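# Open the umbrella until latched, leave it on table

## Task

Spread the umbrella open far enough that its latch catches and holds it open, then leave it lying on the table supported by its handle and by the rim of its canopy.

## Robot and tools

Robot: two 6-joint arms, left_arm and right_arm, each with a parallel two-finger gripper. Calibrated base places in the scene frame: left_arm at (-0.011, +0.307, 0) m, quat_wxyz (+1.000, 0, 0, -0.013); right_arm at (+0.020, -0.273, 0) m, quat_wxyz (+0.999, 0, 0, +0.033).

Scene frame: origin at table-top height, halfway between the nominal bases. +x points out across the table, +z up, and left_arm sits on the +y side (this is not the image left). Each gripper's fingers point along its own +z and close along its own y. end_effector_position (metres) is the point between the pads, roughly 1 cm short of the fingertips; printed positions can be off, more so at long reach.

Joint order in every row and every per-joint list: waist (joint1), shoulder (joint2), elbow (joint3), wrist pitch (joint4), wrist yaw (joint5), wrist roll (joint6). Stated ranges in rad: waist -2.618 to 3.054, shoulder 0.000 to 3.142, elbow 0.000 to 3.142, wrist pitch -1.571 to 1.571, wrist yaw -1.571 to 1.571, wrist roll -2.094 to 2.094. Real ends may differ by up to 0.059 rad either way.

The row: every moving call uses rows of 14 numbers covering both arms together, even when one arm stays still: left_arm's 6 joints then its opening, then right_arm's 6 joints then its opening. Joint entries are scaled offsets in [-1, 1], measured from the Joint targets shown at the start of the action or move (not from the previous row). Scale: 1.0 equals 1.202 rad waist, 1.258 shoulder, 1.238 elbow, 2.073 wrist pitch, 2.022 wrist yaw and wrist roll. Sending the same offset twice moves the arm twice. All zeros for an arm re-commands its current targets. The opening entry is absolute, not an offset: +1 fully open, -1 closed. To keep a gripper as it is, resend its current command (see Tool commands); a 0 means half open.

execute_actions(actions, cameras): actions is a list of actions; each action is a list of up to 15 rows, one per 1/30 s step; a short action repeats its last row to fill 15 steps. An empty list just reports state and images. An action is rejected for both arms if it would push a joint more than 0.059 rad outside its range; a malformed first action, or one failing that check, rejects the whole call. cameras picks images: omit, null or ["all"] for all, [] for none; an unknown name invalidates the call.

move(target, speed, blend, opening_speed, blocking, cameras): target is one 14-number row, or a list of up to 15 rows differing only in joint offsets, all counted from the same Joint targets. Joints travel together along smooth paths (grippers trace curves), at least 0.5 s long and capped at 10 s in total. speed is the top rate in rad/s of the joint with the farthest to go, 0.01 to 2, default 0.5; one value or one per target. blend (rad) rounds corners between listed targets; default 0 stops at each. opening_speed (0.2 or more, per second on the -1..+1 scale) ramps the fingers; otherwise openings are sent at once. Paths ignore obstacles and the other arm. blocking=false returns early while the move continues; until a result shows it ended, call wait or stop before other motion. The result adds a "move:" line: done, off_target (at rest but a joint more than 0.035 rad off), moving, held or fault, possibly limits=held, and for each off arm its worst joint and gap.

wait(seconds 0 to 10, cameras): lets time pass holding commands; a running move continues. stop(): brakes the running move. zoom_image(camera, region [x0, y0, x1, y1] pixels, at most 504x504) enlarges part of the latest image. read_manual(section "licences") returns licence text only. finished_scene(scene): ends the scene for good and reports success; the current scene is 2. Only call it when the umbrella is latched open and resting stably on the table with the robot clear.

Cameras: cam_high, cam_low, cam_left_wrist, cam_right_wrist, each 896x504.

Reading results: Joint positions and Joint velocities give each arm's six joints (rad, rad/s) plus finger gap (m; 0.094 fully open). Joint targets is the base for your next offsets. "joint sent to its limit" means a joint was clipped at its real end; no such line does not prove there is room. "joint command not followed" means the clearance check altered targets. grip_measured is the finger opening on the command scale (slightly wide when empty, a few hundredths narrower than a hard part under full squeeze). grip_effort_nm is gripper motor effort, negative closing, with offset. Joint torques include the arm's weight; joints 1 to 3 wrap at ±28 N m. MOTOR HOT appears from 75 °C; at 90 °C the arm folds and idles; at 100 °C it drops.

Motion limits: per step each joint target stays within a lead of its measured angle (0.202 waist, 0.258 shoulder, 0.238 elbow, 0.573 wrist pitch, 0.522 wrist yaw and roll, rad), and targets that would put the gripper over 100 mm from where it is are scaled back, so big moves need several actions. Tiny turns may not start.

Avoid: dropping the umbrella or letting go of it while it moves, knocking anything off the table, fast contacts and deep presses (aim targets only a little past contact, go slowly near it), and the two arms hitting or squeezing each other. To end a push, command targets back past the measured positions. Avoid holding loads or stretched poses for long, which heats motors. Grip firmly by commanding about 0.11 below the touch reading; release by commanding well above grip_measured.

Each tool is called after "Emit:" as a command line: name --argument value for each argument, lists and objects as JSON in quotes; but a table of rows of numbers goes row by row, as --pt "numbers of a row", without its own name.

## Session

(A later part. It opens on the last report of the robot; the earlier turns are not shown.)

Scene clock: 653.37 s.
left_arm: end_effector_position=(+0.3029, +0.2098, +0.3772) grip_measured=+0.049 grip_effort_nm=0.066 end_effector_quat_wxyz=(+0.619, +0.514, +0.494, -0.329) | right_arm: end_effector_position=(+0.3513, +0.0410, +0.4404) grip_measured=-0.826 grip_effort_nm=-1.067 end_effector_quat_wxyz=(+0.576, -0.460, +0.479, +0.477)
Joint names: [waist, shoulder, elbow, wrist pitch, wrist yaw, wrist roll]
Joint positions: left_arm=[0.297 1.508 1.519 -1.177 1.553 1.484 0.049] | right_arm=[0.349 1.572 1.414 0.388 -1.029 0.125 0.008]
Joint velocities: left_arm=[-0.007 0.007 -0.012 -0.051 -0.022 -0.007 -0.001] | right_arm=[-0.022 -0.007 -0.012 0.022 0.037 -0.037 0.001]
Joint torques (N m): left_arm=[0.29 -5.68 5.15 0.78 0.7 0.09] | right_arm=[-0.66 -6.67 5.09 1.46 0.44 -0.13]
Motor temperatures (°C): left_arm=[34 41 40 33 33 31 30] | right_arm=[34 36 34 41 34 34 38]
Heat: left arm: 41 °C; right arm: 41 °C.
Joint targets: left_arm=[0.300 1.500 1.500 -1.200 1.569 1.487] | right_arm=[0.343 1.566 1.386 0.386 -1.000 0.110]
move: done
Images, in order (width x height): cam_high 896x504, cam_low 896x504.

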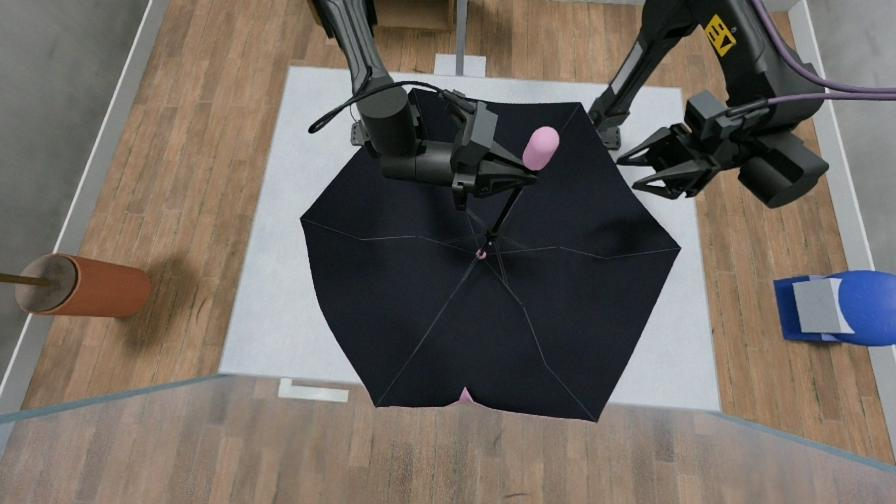

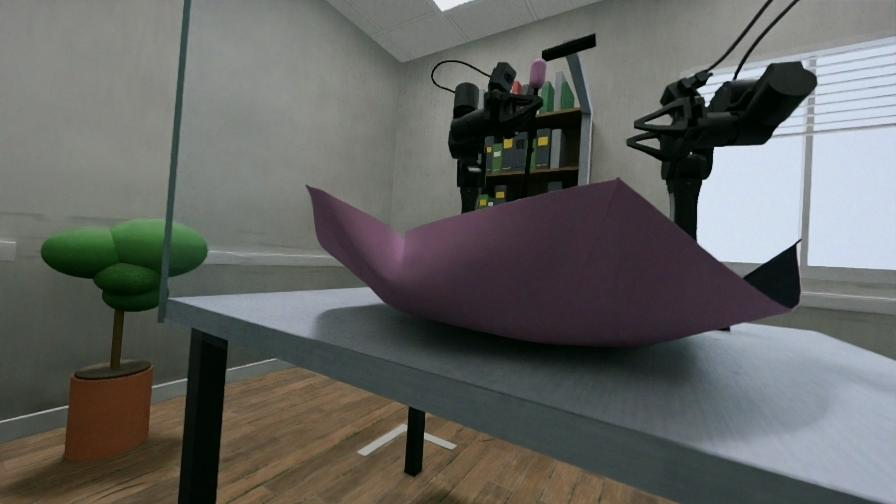

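Emit:
move --pt "-0.3186 0.4372 0.1749 0.0598 0 0 0.05 0 0 0 0 0 0 -0.95" --pt "-0.5058 0.5723 0.357 0.015 0 -0.0005 0.05 0 0 0 0 0 0 -0.95" --speed '[0.5,0.25]' --cameras '["cam_high","cam_left_wrist"]'

Scene clock: 877.90 s.
left_arm: end_effector_position=(+0.3423, -0.0046, +0.2498) grip_measured=+0.049 grip_effort_nm=0.061 end_effector_quat_wxyz=(+0.421, +0.592, +0.398, -0.560) | right_arm: end_effector_position=(+0.3513, +0.0410, +0.4404) grip_measured=-0.826 grip_effort_nm=-1.062 end_effector_quat_wxyz=(+0.576, -0.460, +0.479, +0.477)
Joint names: [waist, shoulder, elbow, wrist pitch, wrist yaw, wrist roll]
Joint positions: left_arm=[-0.31 2.194 1.913 -1.15 1.552 1.484 0.049] | right_arm=[0.349 1.572 1.414 0.388 -1.029 0.125 0.008]
Joint velocities: left_arm=[0.002 -0.012 -0.032 -0.081 0.066 -0.095 0] | right_arm=[0.002 0.007 0.007 -0.022 -0.007 0.007 0.002]
Joint torques (N m): left_arm=[0.23 -8.46 8.88 0.5 0.74 0.07] | right_arm=[-0.66 -6.65 5.05 1.46 0.44 -0.13]
Motor temperatures (°C): left_arm=[34 38 39 34 34 31 30] | right_arm=[34 37 34 41 33 34 38]
Heat: left arm: 39 °C; right arm: 41 °C.
Joint targets: left_arm=[-0.308 2.220 1.942 -1.169 1.569 1.486] | right_arm=[0.343 1.566 1.386 0.386 -1.000 0.110]
move: done
Images, in order (width x height): cam_high 896x504, cam_left_wrist 896x504.

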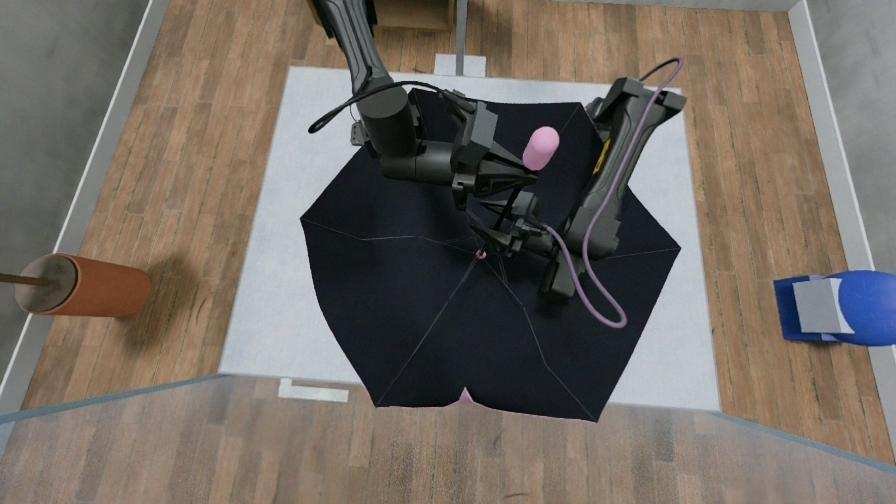

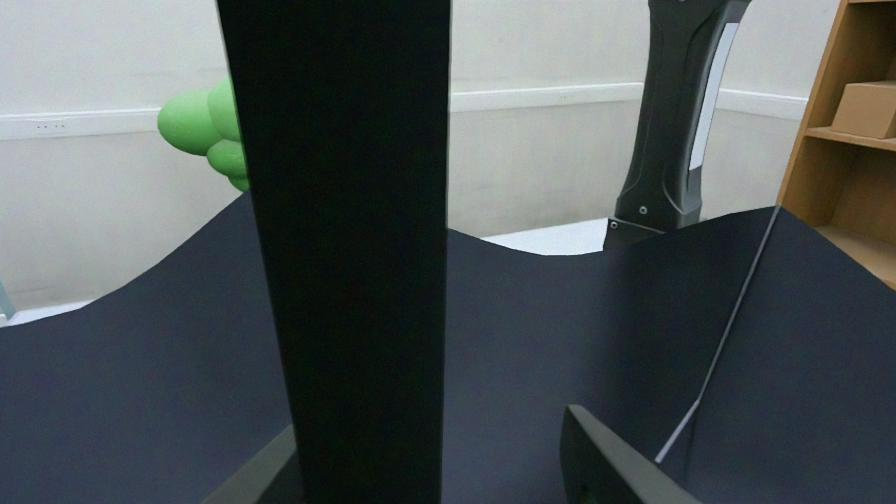

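Emit:
move --target '[0,0,0,0,0,0,-0.55,0,0,0,0,0,0,-0.95]' --opening_speed 0.8 --cameras '["cam_left_wrist"]'

Emit:
move --pt "0 -0.0787 -0.0493 0.0526 0 0.0307 -0.55 0.0433 -0.0890 0.0202 -0.0931 -0.0346 -0.1350 -0.95" --pt "0.0083 -0.0747 -0.0606 0.1438 0 0.0717 -0.55 0.0632 -0.1447 -0.0533 -0.1167 -0.0589 -0.2957 -0.95" --speed 0.25

Scene clock: 887.10 s.
left_arm: end_effector_position=(+0.3432, -0.0046, +0.2531) grip_measured=-0.548 grip_effort_nm=-0.095 end_effector_quat_wxyz=(+0.425, +0.593, +0.394, -0.559) | right_arm: end_effector_position=(+0.3513, +0.0410, +0.4404) grip_measured=-0.826 grip_effort_nm=-1.067 end_effector_quat_wxyz=(+0.576, -0.460, +0.479, +0.477)
Joint names: [waist, shoulder, elbow, wrist pitch, wrist yaw, wrist roll]
Joint positions: left_arm=[-0.31 2.194 1.922 -1.15 1.557 1.486 0.021] | right_arm=[0.349 1.572 1.414 0.388 -1.029 0.125 0.008]
Joint velocities: left_arm=[-0.007 -0.002 0.002 -0.007 0.051 0.081 0] | right_arm=[-0.002 -0.007 -0.002 -0.095 -0.037 -0.081 0.001]
Joint torques (N m): left_arm=[0.14 -8.49 8.1 0.5 0.69 0.07] | right_arm=[-0.61 -6.65 5.07 1.47 0.45 -0.14]
Motor temperatures (°C): left_arm=[34 39 40 34 34 31 30] | right_arm=[34 37 34 41 33 34 38]
Heat: left arm: 40 °C; right arm: 41 °C.
Joint targets: left_arm=[-0.308 2.220 1.942 -1.169 1.569 1.486] | right_arm=[0.343 1.566 1.386 0.386 -1.000 0.110]
move: done
Images, in order (width x height): cam_left_wrist 896x504.

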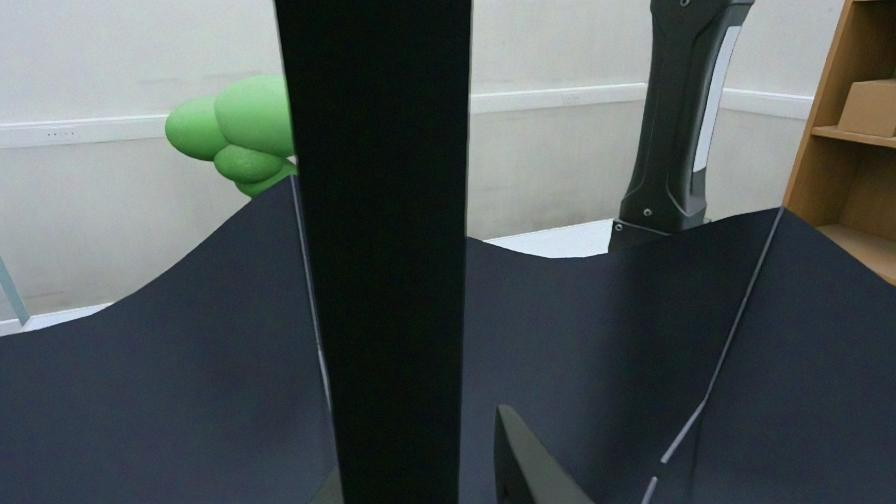

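Scene clock: 889.97 s.
left_arm: end_effector_position=(+0.3463, -0.0061, +0.2668) grip_measured=-0.548 grip_effort_nm=-0.085 end_effector_quat_wxyz=(+0.515, +0.646, +0.287, -0.484) | right_arm: end_effector_position=(+0.2951, +0.0401, +0.4292) grip_measured=-0.825 grip_effort_nm=-1.067 end_effector_quat_wxyz=(+0.603, -0.569, +0.405, +0.386)
Joint names: [waist, shoulder, elbow, wrist pitch, wrist yaw, wrist roll]
Joint positions: left_arm=[-0.31 2.147 1.877 -0.943 1.571 1.612 0.021] | right_arm=[0.401 1.416 1.343 0.123 -1.054 -0.34 0.008]
Joint velocities: left_arm=[0.002 0.012 -0.007 -0.007 0.037 -0.037 0.001] | right_arm=[-0.012 -0.022 -0.002 -0.007 -0.007 0.037 0]
Joint torques (N m): left_arm=[1.09 -11.75 5.93 1.73 0.55 0.27] | right_arm=[1.81 -7.56 5.42 1.76 -0.72 -1.44]
Motor temperatures (°C): left_arm=[34 39 40 34 34 31 30] | right_arm=[34 37 34 41 33 34 38]
Heat: left arm: 40 °C; right arm: 41 °C.
Joint targets: left_arm=[-0.298 2.126 1.867 -0.871 1.569 1.631] | right_arm=[0.419 1.384 1.320 0.144 -1.119 -0.488]
move: off_target (left_arm, right_arm); left_arm: the wrist pitch is farthest, 0.072 rad from its target; right_arm: the wrist roll is farthest, 0.148 rad from its target

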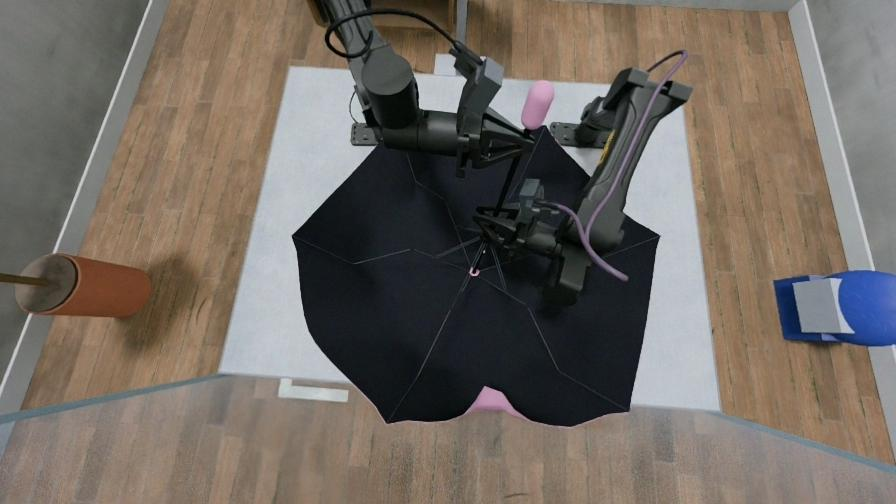

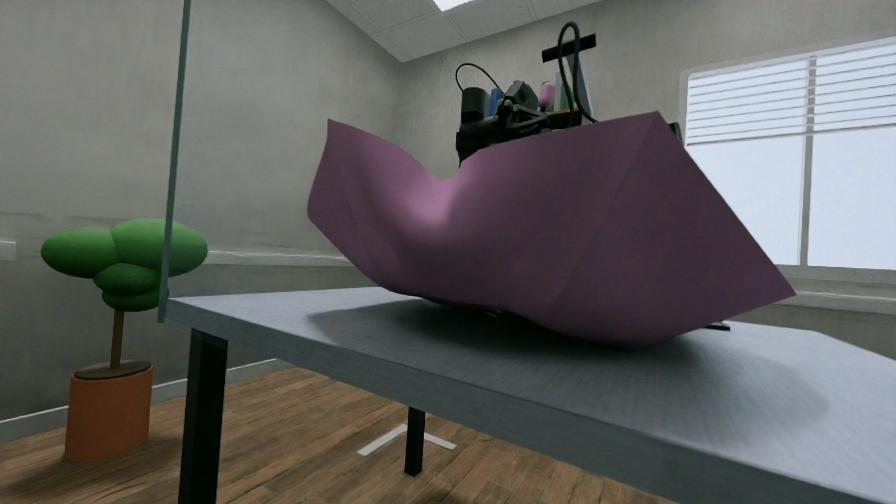

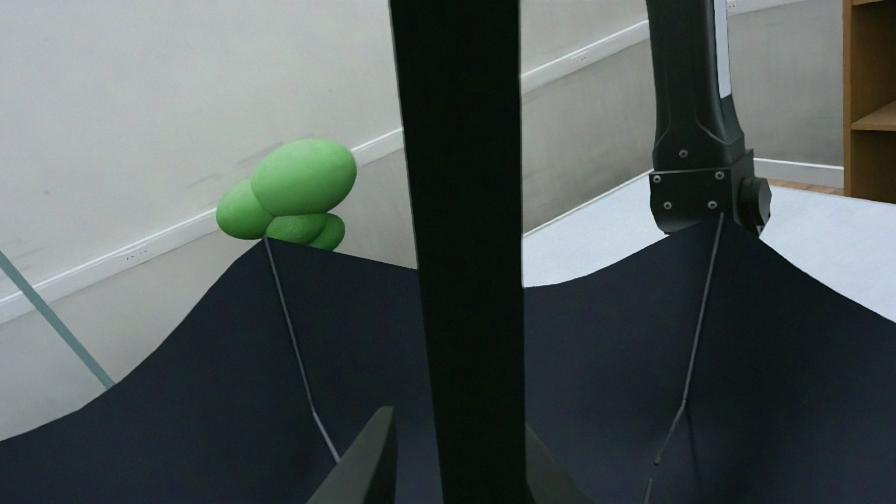

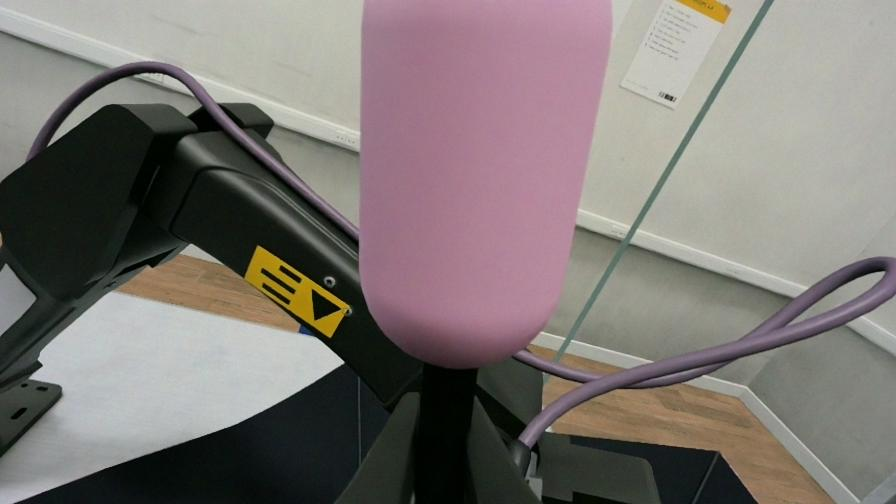

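Emit:
move --target '[-0.0025,0.0127,0.1462,-0.1138,0,-0.0242,-0.55,-0.0150,0.0700,0.2213,-0.0994,0.0079,0.0519,-0.95]' --speed 0.25 --cameras '["cam_high","cam_low"]'

Scene clock: 922.37 s.
left_arm: end_effector_position=(+0.3460, -0.0059, +0.3004) grip_measured=-0.548 grip_effort_nm=-0.076 end_effector_quat_wxyz=(+0.509, +0.648, +0.296, -0.483) | right_arm: end_effector_position=(+0.2925, +0.0427, +0.4585) grip_measured=-0.826 grip_effort_nm=-1.053 end_effector_quat_wxyz=(+0.582, -0.579, +0.410, +0.398)
Joint names: [waist, shoulder, elbow, wrist pitch, wrist yaw, wrist roll]
Joint positions: left_arm=[-0.31 2.147 2.021 -1.083 1.555 1.591 0.021] | right_arm=[0.403 1.466 1.546 -0.093 -1.084 -0.366 0.008]
Joint velocities: left_arm=[-0.002 -0.002 -0.012 -0.007 -0.037 0.037 0] | right_arm=[0.012 0.022 0.002 -0.037 -0.095 -0.066 0.001]
Joint torques (N m): left_arm=[0.83 -10.47 8.94 0.74 0.68 -0.07] | right_arm=[-0.2 -4.75 11.47 1.84 -0.24 -0.15]
Motor temperatures (°C): left_arm=[34 41 40 36 33 31 30] | right_arm=[34 38 34 42 34 38 38]
Heat: left arm: 41 °C; right arm: 42 °C.
Joint targets: left_arm=[-0.301 2.142 2.048 -1.107 1.569 1.582] | right_arm=[0.401 1.472 1.595 -0.062 -1.103 -0.383]
move: off_target (right_arm); right_arm: the elbow is farthest, 0.048 rad from its target
Images, in order (width x height): cam_high 896x504, cam_low 896x504.

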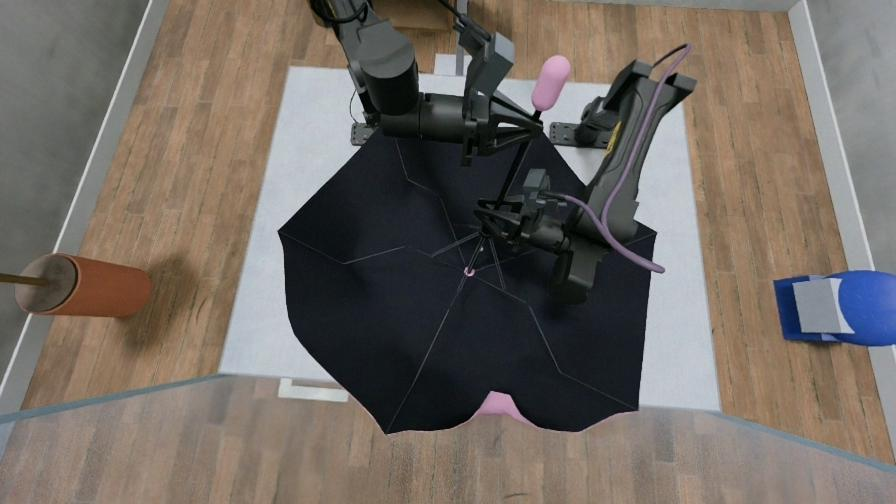

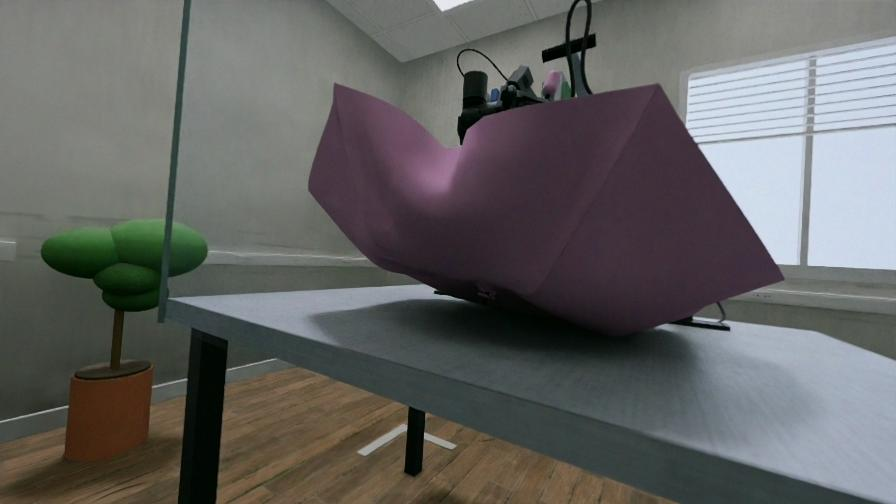

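Emit:
zoom_image --camera "cam_high" --region '[320, 40, 640, 220]'

Scaled by 1.575 from the camera's 896x504 image, which has a finer 1280x720 frame.

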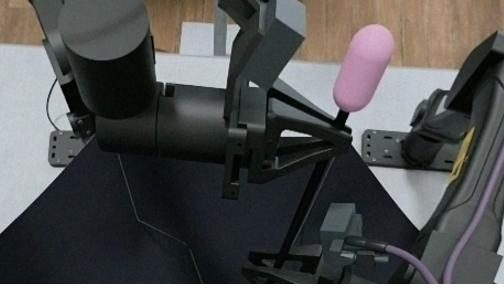

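Emit:
move --pt "0.0216 0.0079 0.0485 0.0386 0 0.0213 -0.55 0.0275 -0.0040 -0.1147 0.1717 -0.0143 0.0104 -0.95" --pt "0.0266 0.0167 0.0840 0.0810 0 0.0648 -0.55 0.0374 -0.0596 -0.1858 0.1616 -0.0213 -0.1103 -0.95" --speed 0.25

Scene clock: 952.80 s.
left_arm: end_effector_position=(+0.3669, +0.0028, +0.3313) grip_measured=-0.548 grip_effort_nm=-0.076 end_effector_quat_wxyz=(+0.590, +0.686, +0.196, -0.378) | right_arm: end_effector_position=(+0.2709, +0.0500, +0.4539) grip_measured=-0.826 grip_effort_nm=-1.053 end_effector_quat_wxyz=(+0.656, -0.626, +0.265, +0.328)
Joint names: [waist, shoulder, elbow, wrist pitch, wrist yaw, wrist roll]
Joint positions: left_arm=[-0.277 2.147 2.118 -0.954 1.55 1.707 0.021] | right_arm=[0.438 1.429 1.379 0.228 -1.122 -0.546 0.008]
Joint velocities: left_arm=[-0.012 -0.002 -0.022 0.022 -0.037 0.007 0] | right_arm=[0.007 0.002 0.017 -0.007 -0.007 -0.051 0.001]
Joint torques (N m): left_arm=[0.73 -9.07 9.65 1.37 0.68 0.11] | right_arm=[0.7 -7.5 5.96 1.88 -0.17 -0.56]
Motor temperatures (°C): left_arm=[34 41 42 35 34 31 30] | right_arm=[34 37 37 43 33 36 38]
Heat: left arm: 42 °C; right arm: 43 °C.
Joint targets: left_arm=[-0.269 2.163 2.152 -0.939 1.569 1.714] | right_arm=[0.446 1.397 1.365 0.273 -1.146 -0.606]
move: off_target (right_arm); right_arm: the wrist roll is farthest, 0.060 rad from its target

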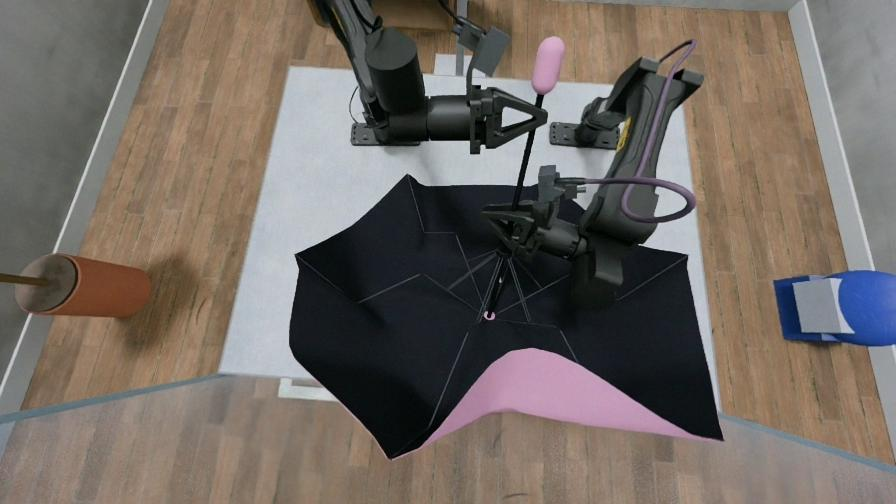

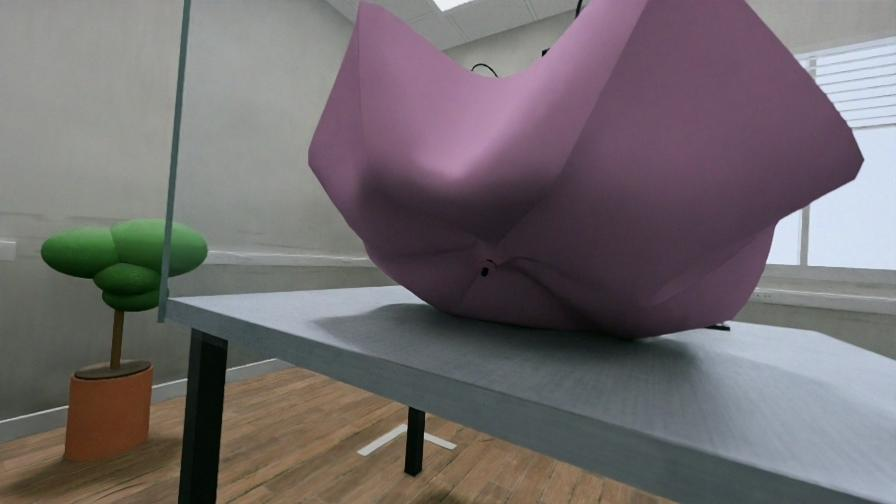

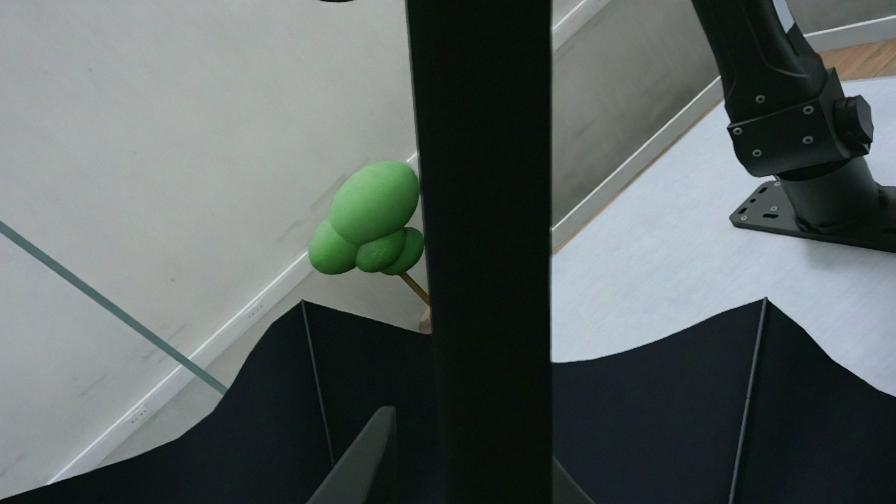

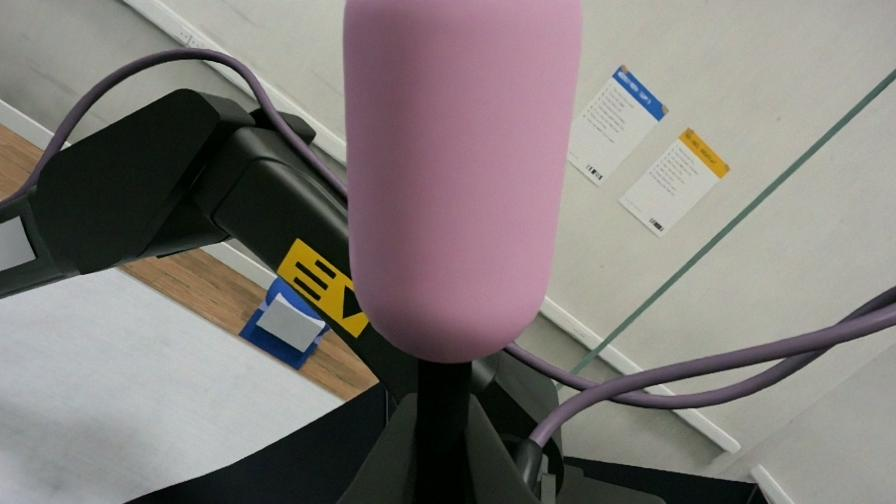

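Emit:
move --pt "-0.0042 -0.0231 0.0016 0.0671 0 0.0460 -0.55 0.0266 -0.0517 -0.0913 0.0082 -0.0079 -0.1429 -0.95" --pt "-0.0116 -0.0652 -0.0242 0.1433 0 0.0905 -0.55 0.0499 -0.1224 -0.1599 -0.0434 -0.0049 -0.3190 -0.95" --speed 0.25

Scene clock: 977.13 s.
left_arm: end_effector_position=(+0.3712, +0.0010, +0.3685) grip_measured=-0.549 grip_effort_nm=-0.076 end_effector_quat_wxyz=(+0.675, +0.707, +0.000, -0.211) | right_arm: end_effector_position=(+0.2229, +0.0449, +0.4147) grip_measured=-0.826 grip_effort_nm=-1.057 end_effector_quat_wxyz=(+0.699, -0.695, +0.068, +0.151)
Joint names: [waist, shoulder, elbow, wrist pitch, wrist yaw, wrist roll]
Joint positions: left_arm=[-0.278 2.109 2.127 -0.644 1.57 1.893 0.021] | right_arm=[0.493 1.279 1.178 0.155 -1.127 -1.212 0.008]
Joint velocities: left_arm=[-0.002 0.007 -0.012 0.007 -0.051 -0.051 0] | right_arm=[-0.002 -0.007 -0.012 -0.022 -0.037 0.007 0]
Joint torques (N m): left_arm=[-0.43 -12.23 6.6 1.52 0.34 0.06] | right_arm=[1.28 -6.72 6.35 1.79 -0.32 -0.37]
Motor temperatures (°C): left_arm=[34 41 42 36 34 31 30] | right_arm=[34 37 35 45 33 36 38]
Heat: left arm: 42 °C; right arm: 45 °C.
Joint targets: left_arm=[-0.283 2.081 2.122 -0.642 1.569 1.897] | right_arm=[0.506 1.243 1.166 0.183 -1.156 -1.251]
move: off_target (right_arm); right_arm: the wrist roll is farthest, 0.039 rad from its target

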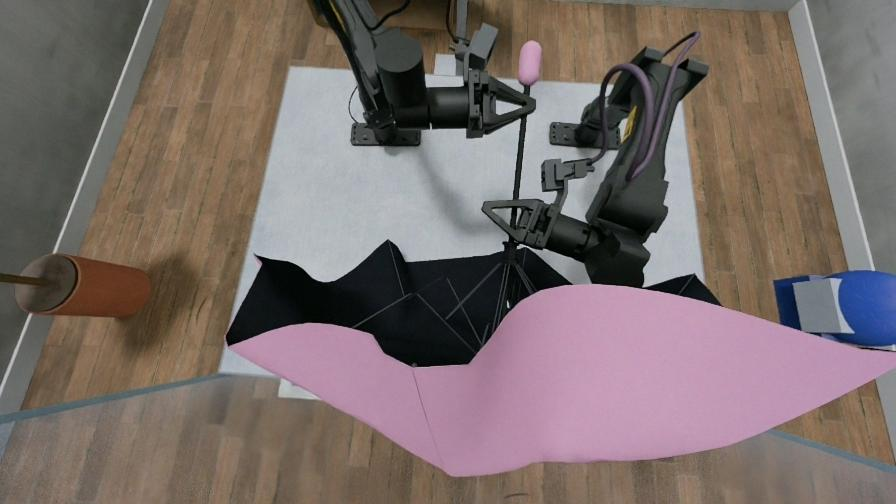

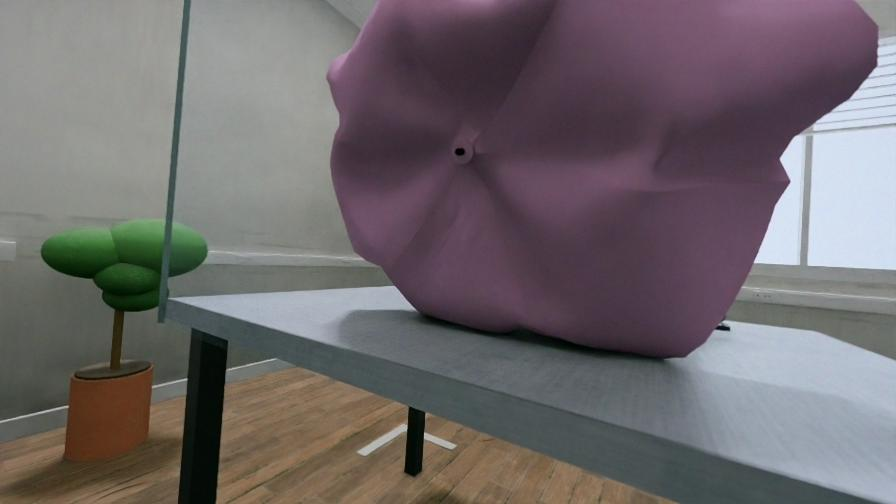

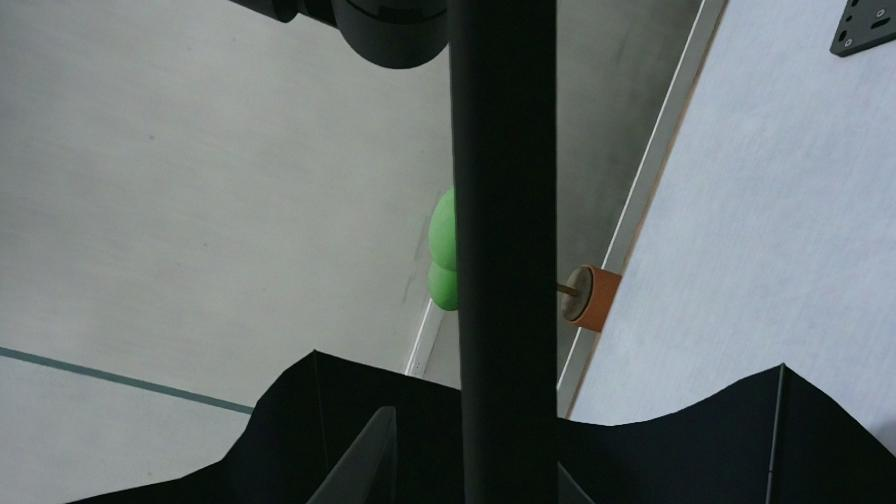

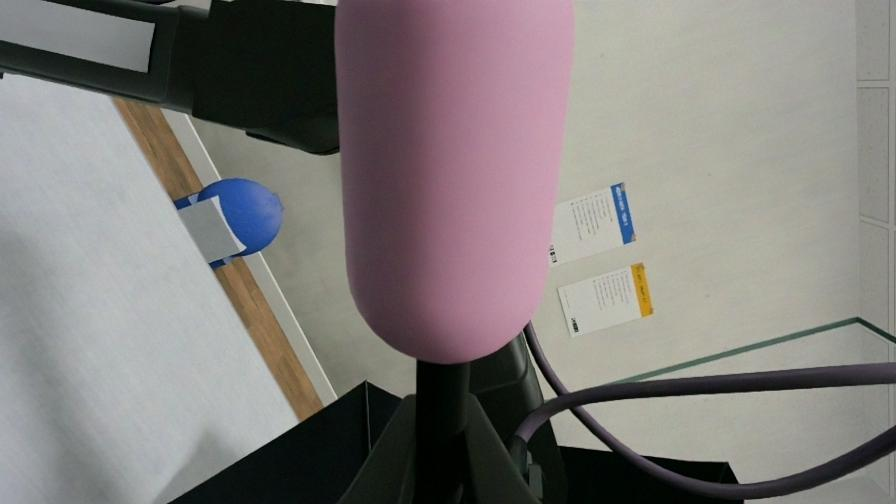

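Emit:
move --pt "-0.0050 -0.0580 -0.0945 0.1177 0 0.0366 -0.55 0.0266 -0.0445 -0.0921 -0.0232 0.0114 -0.1756 -0.95" --speed 0.25

Scene clock: 992.83 s.
left_arm: end_effector_position=(+0.3630, +0.0009, +0.3816) grip_measured=-0.549 grip_effort_nm=-0.081 end_effector_quat_wxyz=(+0.697, +0.700, -0.101, -0.117) | right_arm: end_effector_position=(+0.2070, +0.0441, +0.3820) grip_measured=-0.826 grip_effort_nm=-1.062 end_effector_quat_wxyz=(+0.698, -0.713, -0.031, +0.055)
Joint names: [waist, shoulder, elbow, wrist pitch, wrist yaw, wrist roll]
Joint positions: left_arm=[-0.284 2.039 2.023 -0.403 1.57 1.967 0.021] | right_arm=[0.522 1.221 1.066 0.114 -1.103 -1.572 0.008]
Joint velocities: left_arm=[-0.012 -0.002 0.002 0.081 0.022 0.007 -0.001] | right_arm=[-0.012 -0.002 -0.002 -0.022 -0.081 -0.081 0.001]
Joint torques (N m): left_arm=[-0.47 -12.07 5.74 1.64 0.24 0.07] | right_arm=[1.52 -6.15 6.28 1.76 -0.38 -0.32]
Motor temperatures (°C): left_arm=[34 44 41 37 33 31 30] | right_arm=[34 37 35 45 33 35 38]
Heat: left arm: 44 °C; right arm: 45 °C.
Joint targets: left_arm=[-0.289 2.008 2.005 -0.398 1.569 1.971] | right_arm=[0.538 1.187 1.053 0.134 -1.133 -1.606]
move: done

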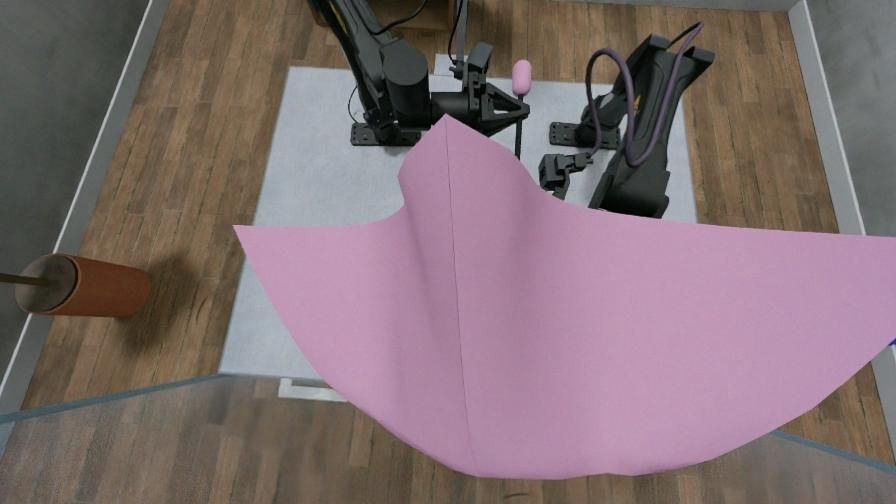

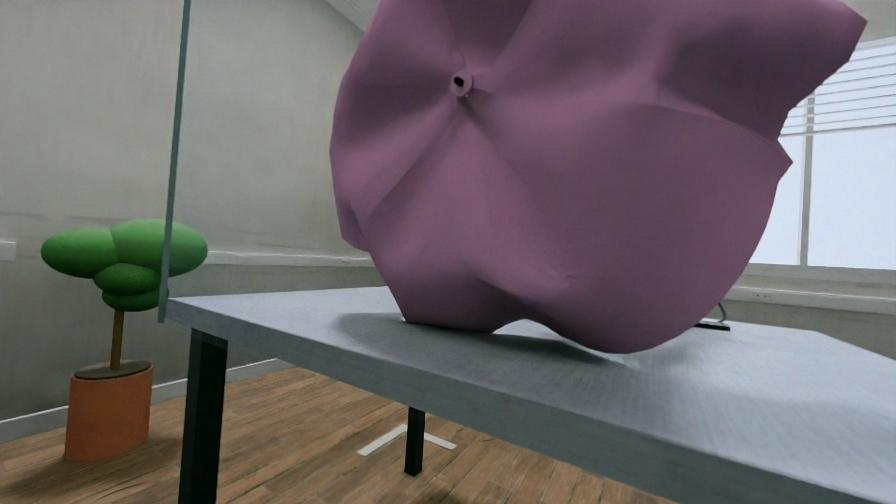

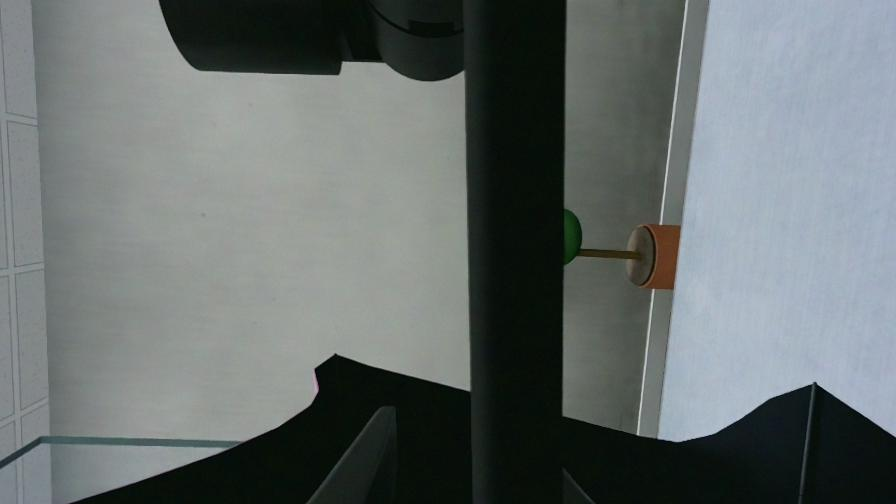

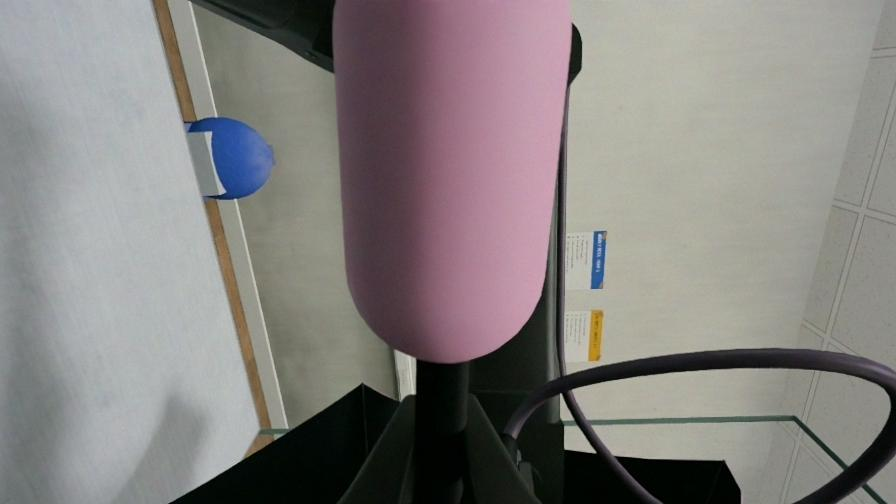

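Emit:
move --pt "-0.0108 -0.0755 -0.1470 0.1534 0 0.0317 -0.55 0.0225 -0.0334 -0.1163 0.0010 0.0178 -0.1805 -0.95" --speed 0.25

Scene clock: 998.80 s.
left_arm: end_effector_position=(+0.3461, +0.0004, +0.3844) grip_measured=-0.549 grip_effort_nm=-0.071 end_effector_quat_wxyz=(+0.707, +0.677, -0.205, -0.019) | right_arm: end_effector_position=(+0.1962, +0.0429, +0.3383) grip_measured=-0.827 grip_effort_nm=-1.067 end_effector_quat_wxyz=(+0.682, -0.719, -0.129, -0.046)
Joint names: [waist, shoulder, elbow, wrist pitch, wrist yaw, wrist roll]
Joint positions: left_arm=[-0.297 1.945 1.839 -0.088 1.57 2.032 0.021] | right_arm=[0.548 1.174 0.924 0.113 -1.062 -1.936 0.008]
Joint velocities: left_arm=[-0.007 0.002 -0.002 0.051 -0.022 -0.022 0] | right_arm=[0.007 -0.012 -0.002 0.007 0.007 0.007 0]
Joint torques (N m): left_arm=[-0.46 -11.59 6.02 1.71 0.11 0.08] | right_arm=[1.65 -5.55 6.16 1.81 -0.49 -0.33]
Motor temperatures (°C): left_arm=[34 43 41 37 33 31 30] | right_arm=[34 37 35 45 33 35 38]
Heat: left arm: 43 °C; right arm: 45 °C.
Joint targets: left_arm=[-0.302 1.913 1.823 -0.080 1.569 2.034] | right_arm=[0.565 1.145 0.909 0.137 -1.097 -1.971]
move: done

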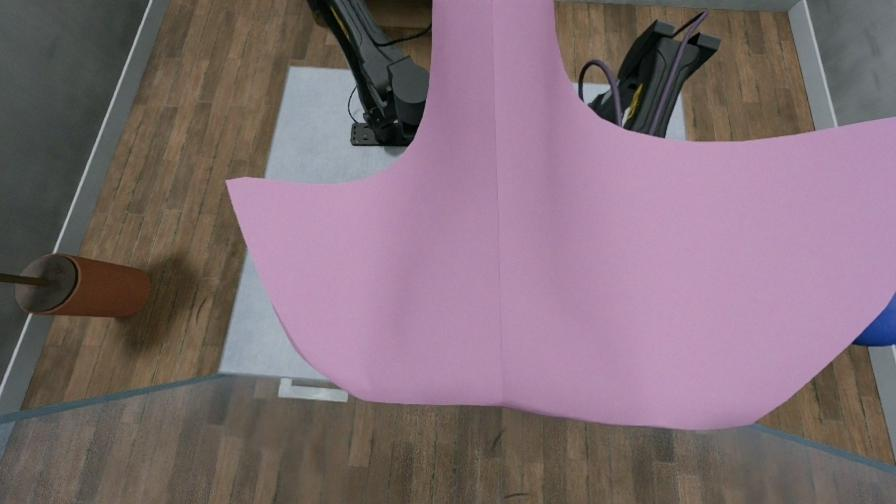

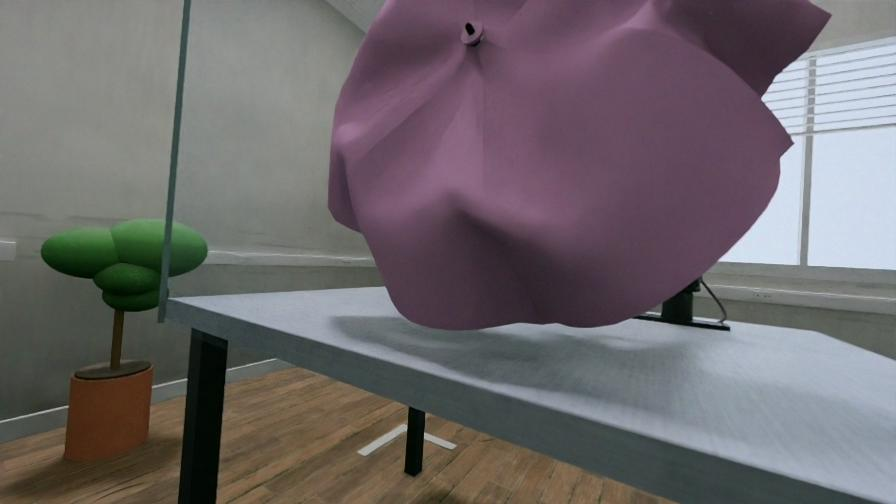

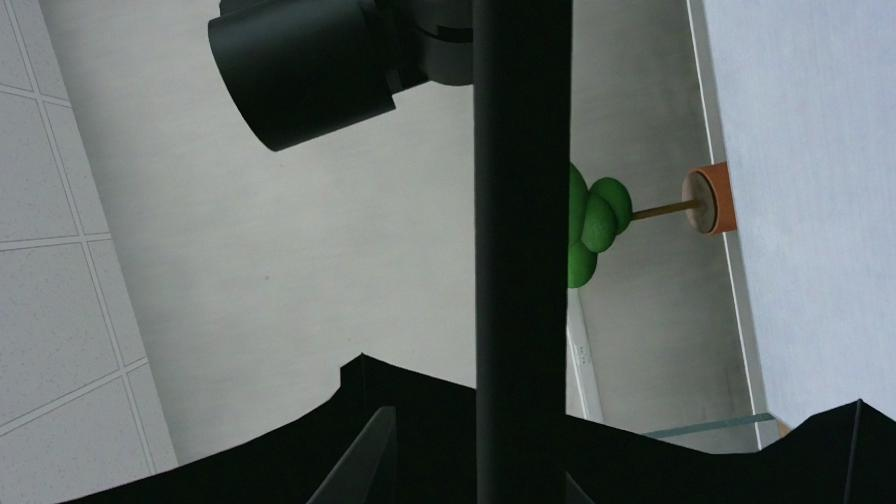

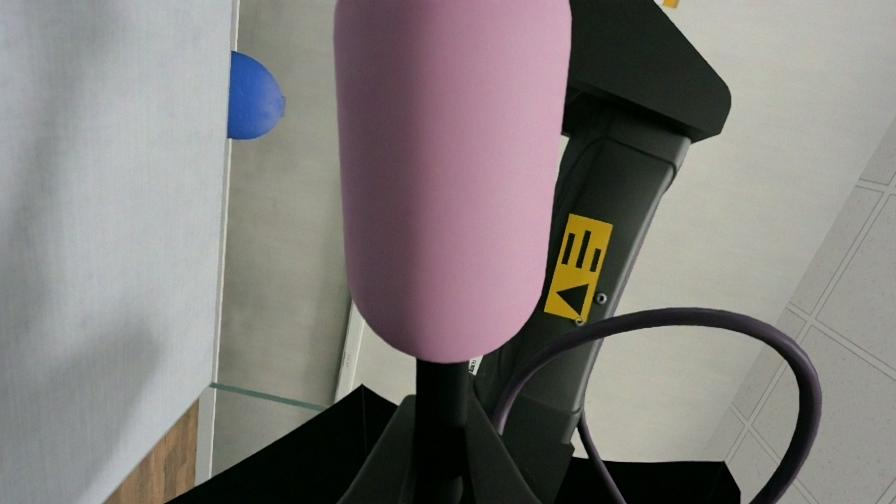

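Emit:
move --pt "-0.0238 -0.0948 -0.1116 0.0092 0 0.0018 -0.6 0.1264 -0.1292 -0.07 -0.0264 0.0747 0.0129 -0.95" --speed 0.2

Scene clock: 1051.33 s.
left_arm: end_effector_position=(+0.3079, +0.0010, +0.3932) grip_measured=-0.598 grip_effort_nm=-0.090 end_effector_quat_wxyz=(+0.707, +0.671, -0.222, -0.022) | right_arm: end_effector_position=(+0.1437, +0.0434, +0.3415) grip_measured=-0.827 grip_effort_nm=-1.067 end_effector_quat_wxyz=(+0.683, -0.715, -0.140, -0.056)
Joint names: [waist, shoulder, elbow, wrist pitch, wrist yaw, wrist roll]
Joint positions: left_arm=[-0.325 1.819 1.703 -0.062 1.57 2.038 0.019] | right_arm=[0.701 1.006 0.837 0.067 -0.913 -1.926 0.008]
Joint velocities: left_arm=[0.002 0.007 -0.012 -0.022 0.051 0.007 0] | right_arm=[-0.022 0.002 -0.007 0.007 -0.037 -0.022 0]
Joint torques (N m): left_arm=[-0.47 -10.06 5.89 1.64 0.1 0.04] | right_arm=[1.55 -3.86 6.27 1.79 -0.42 -0.17]
Motor temperatures (°C): left_arm=[34 42 40 38 33 31 30] | right_arm=[34 36 35 46 33 35 38]
Heat: left arm: 42 °C; right arm: 46 °C.
Joint targets: left_arm=[-0.331 1.794 1.685 -0.061 1.569 2.038] | right_arm=[0.717 0.983 0.822 0.082 -0.946 -1.945]
move: done

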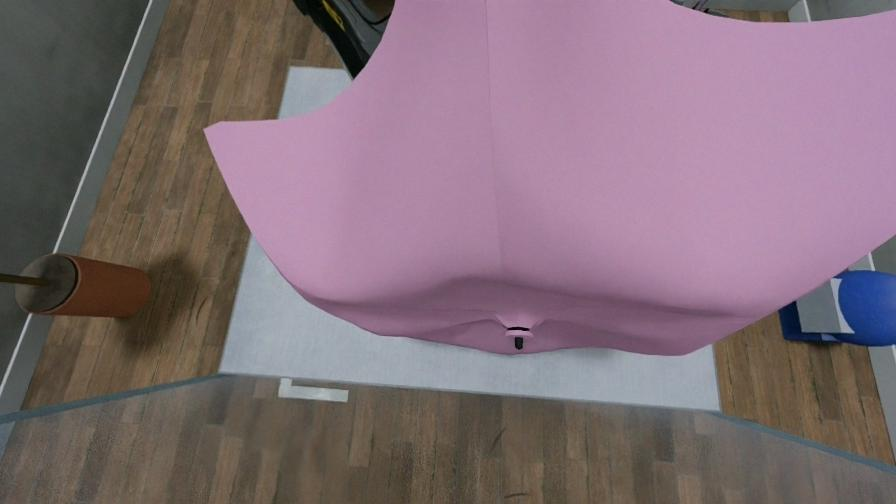

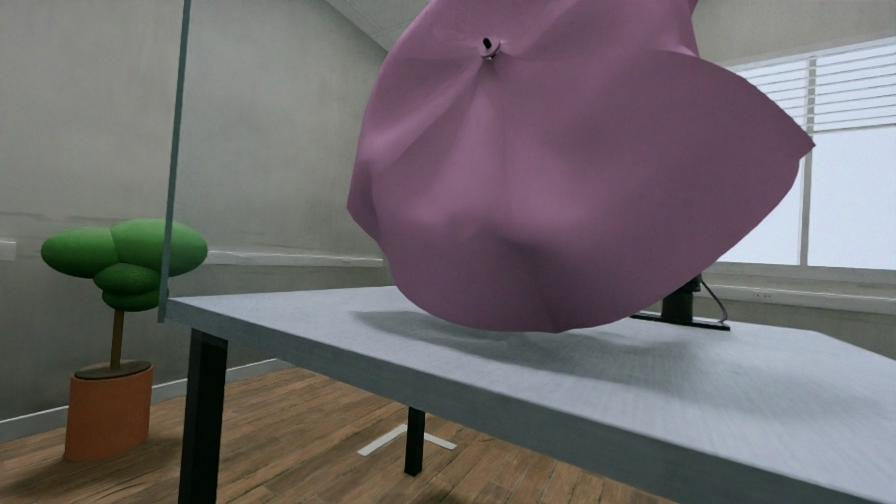

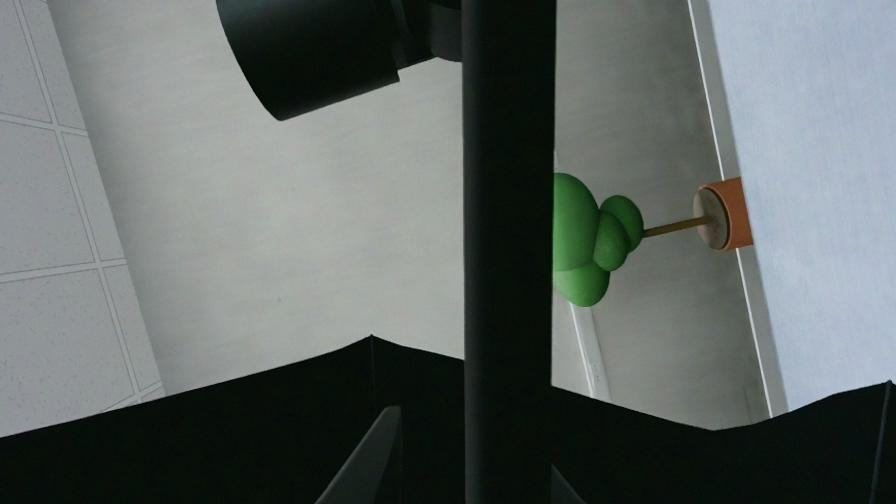

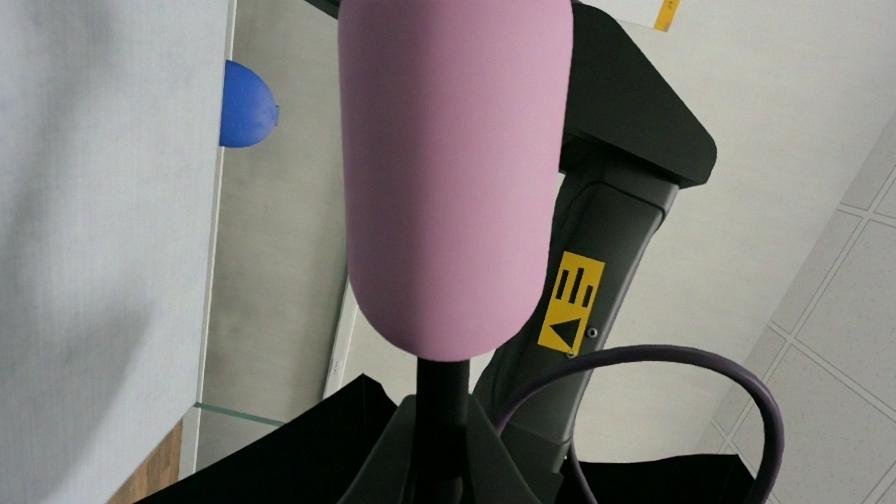

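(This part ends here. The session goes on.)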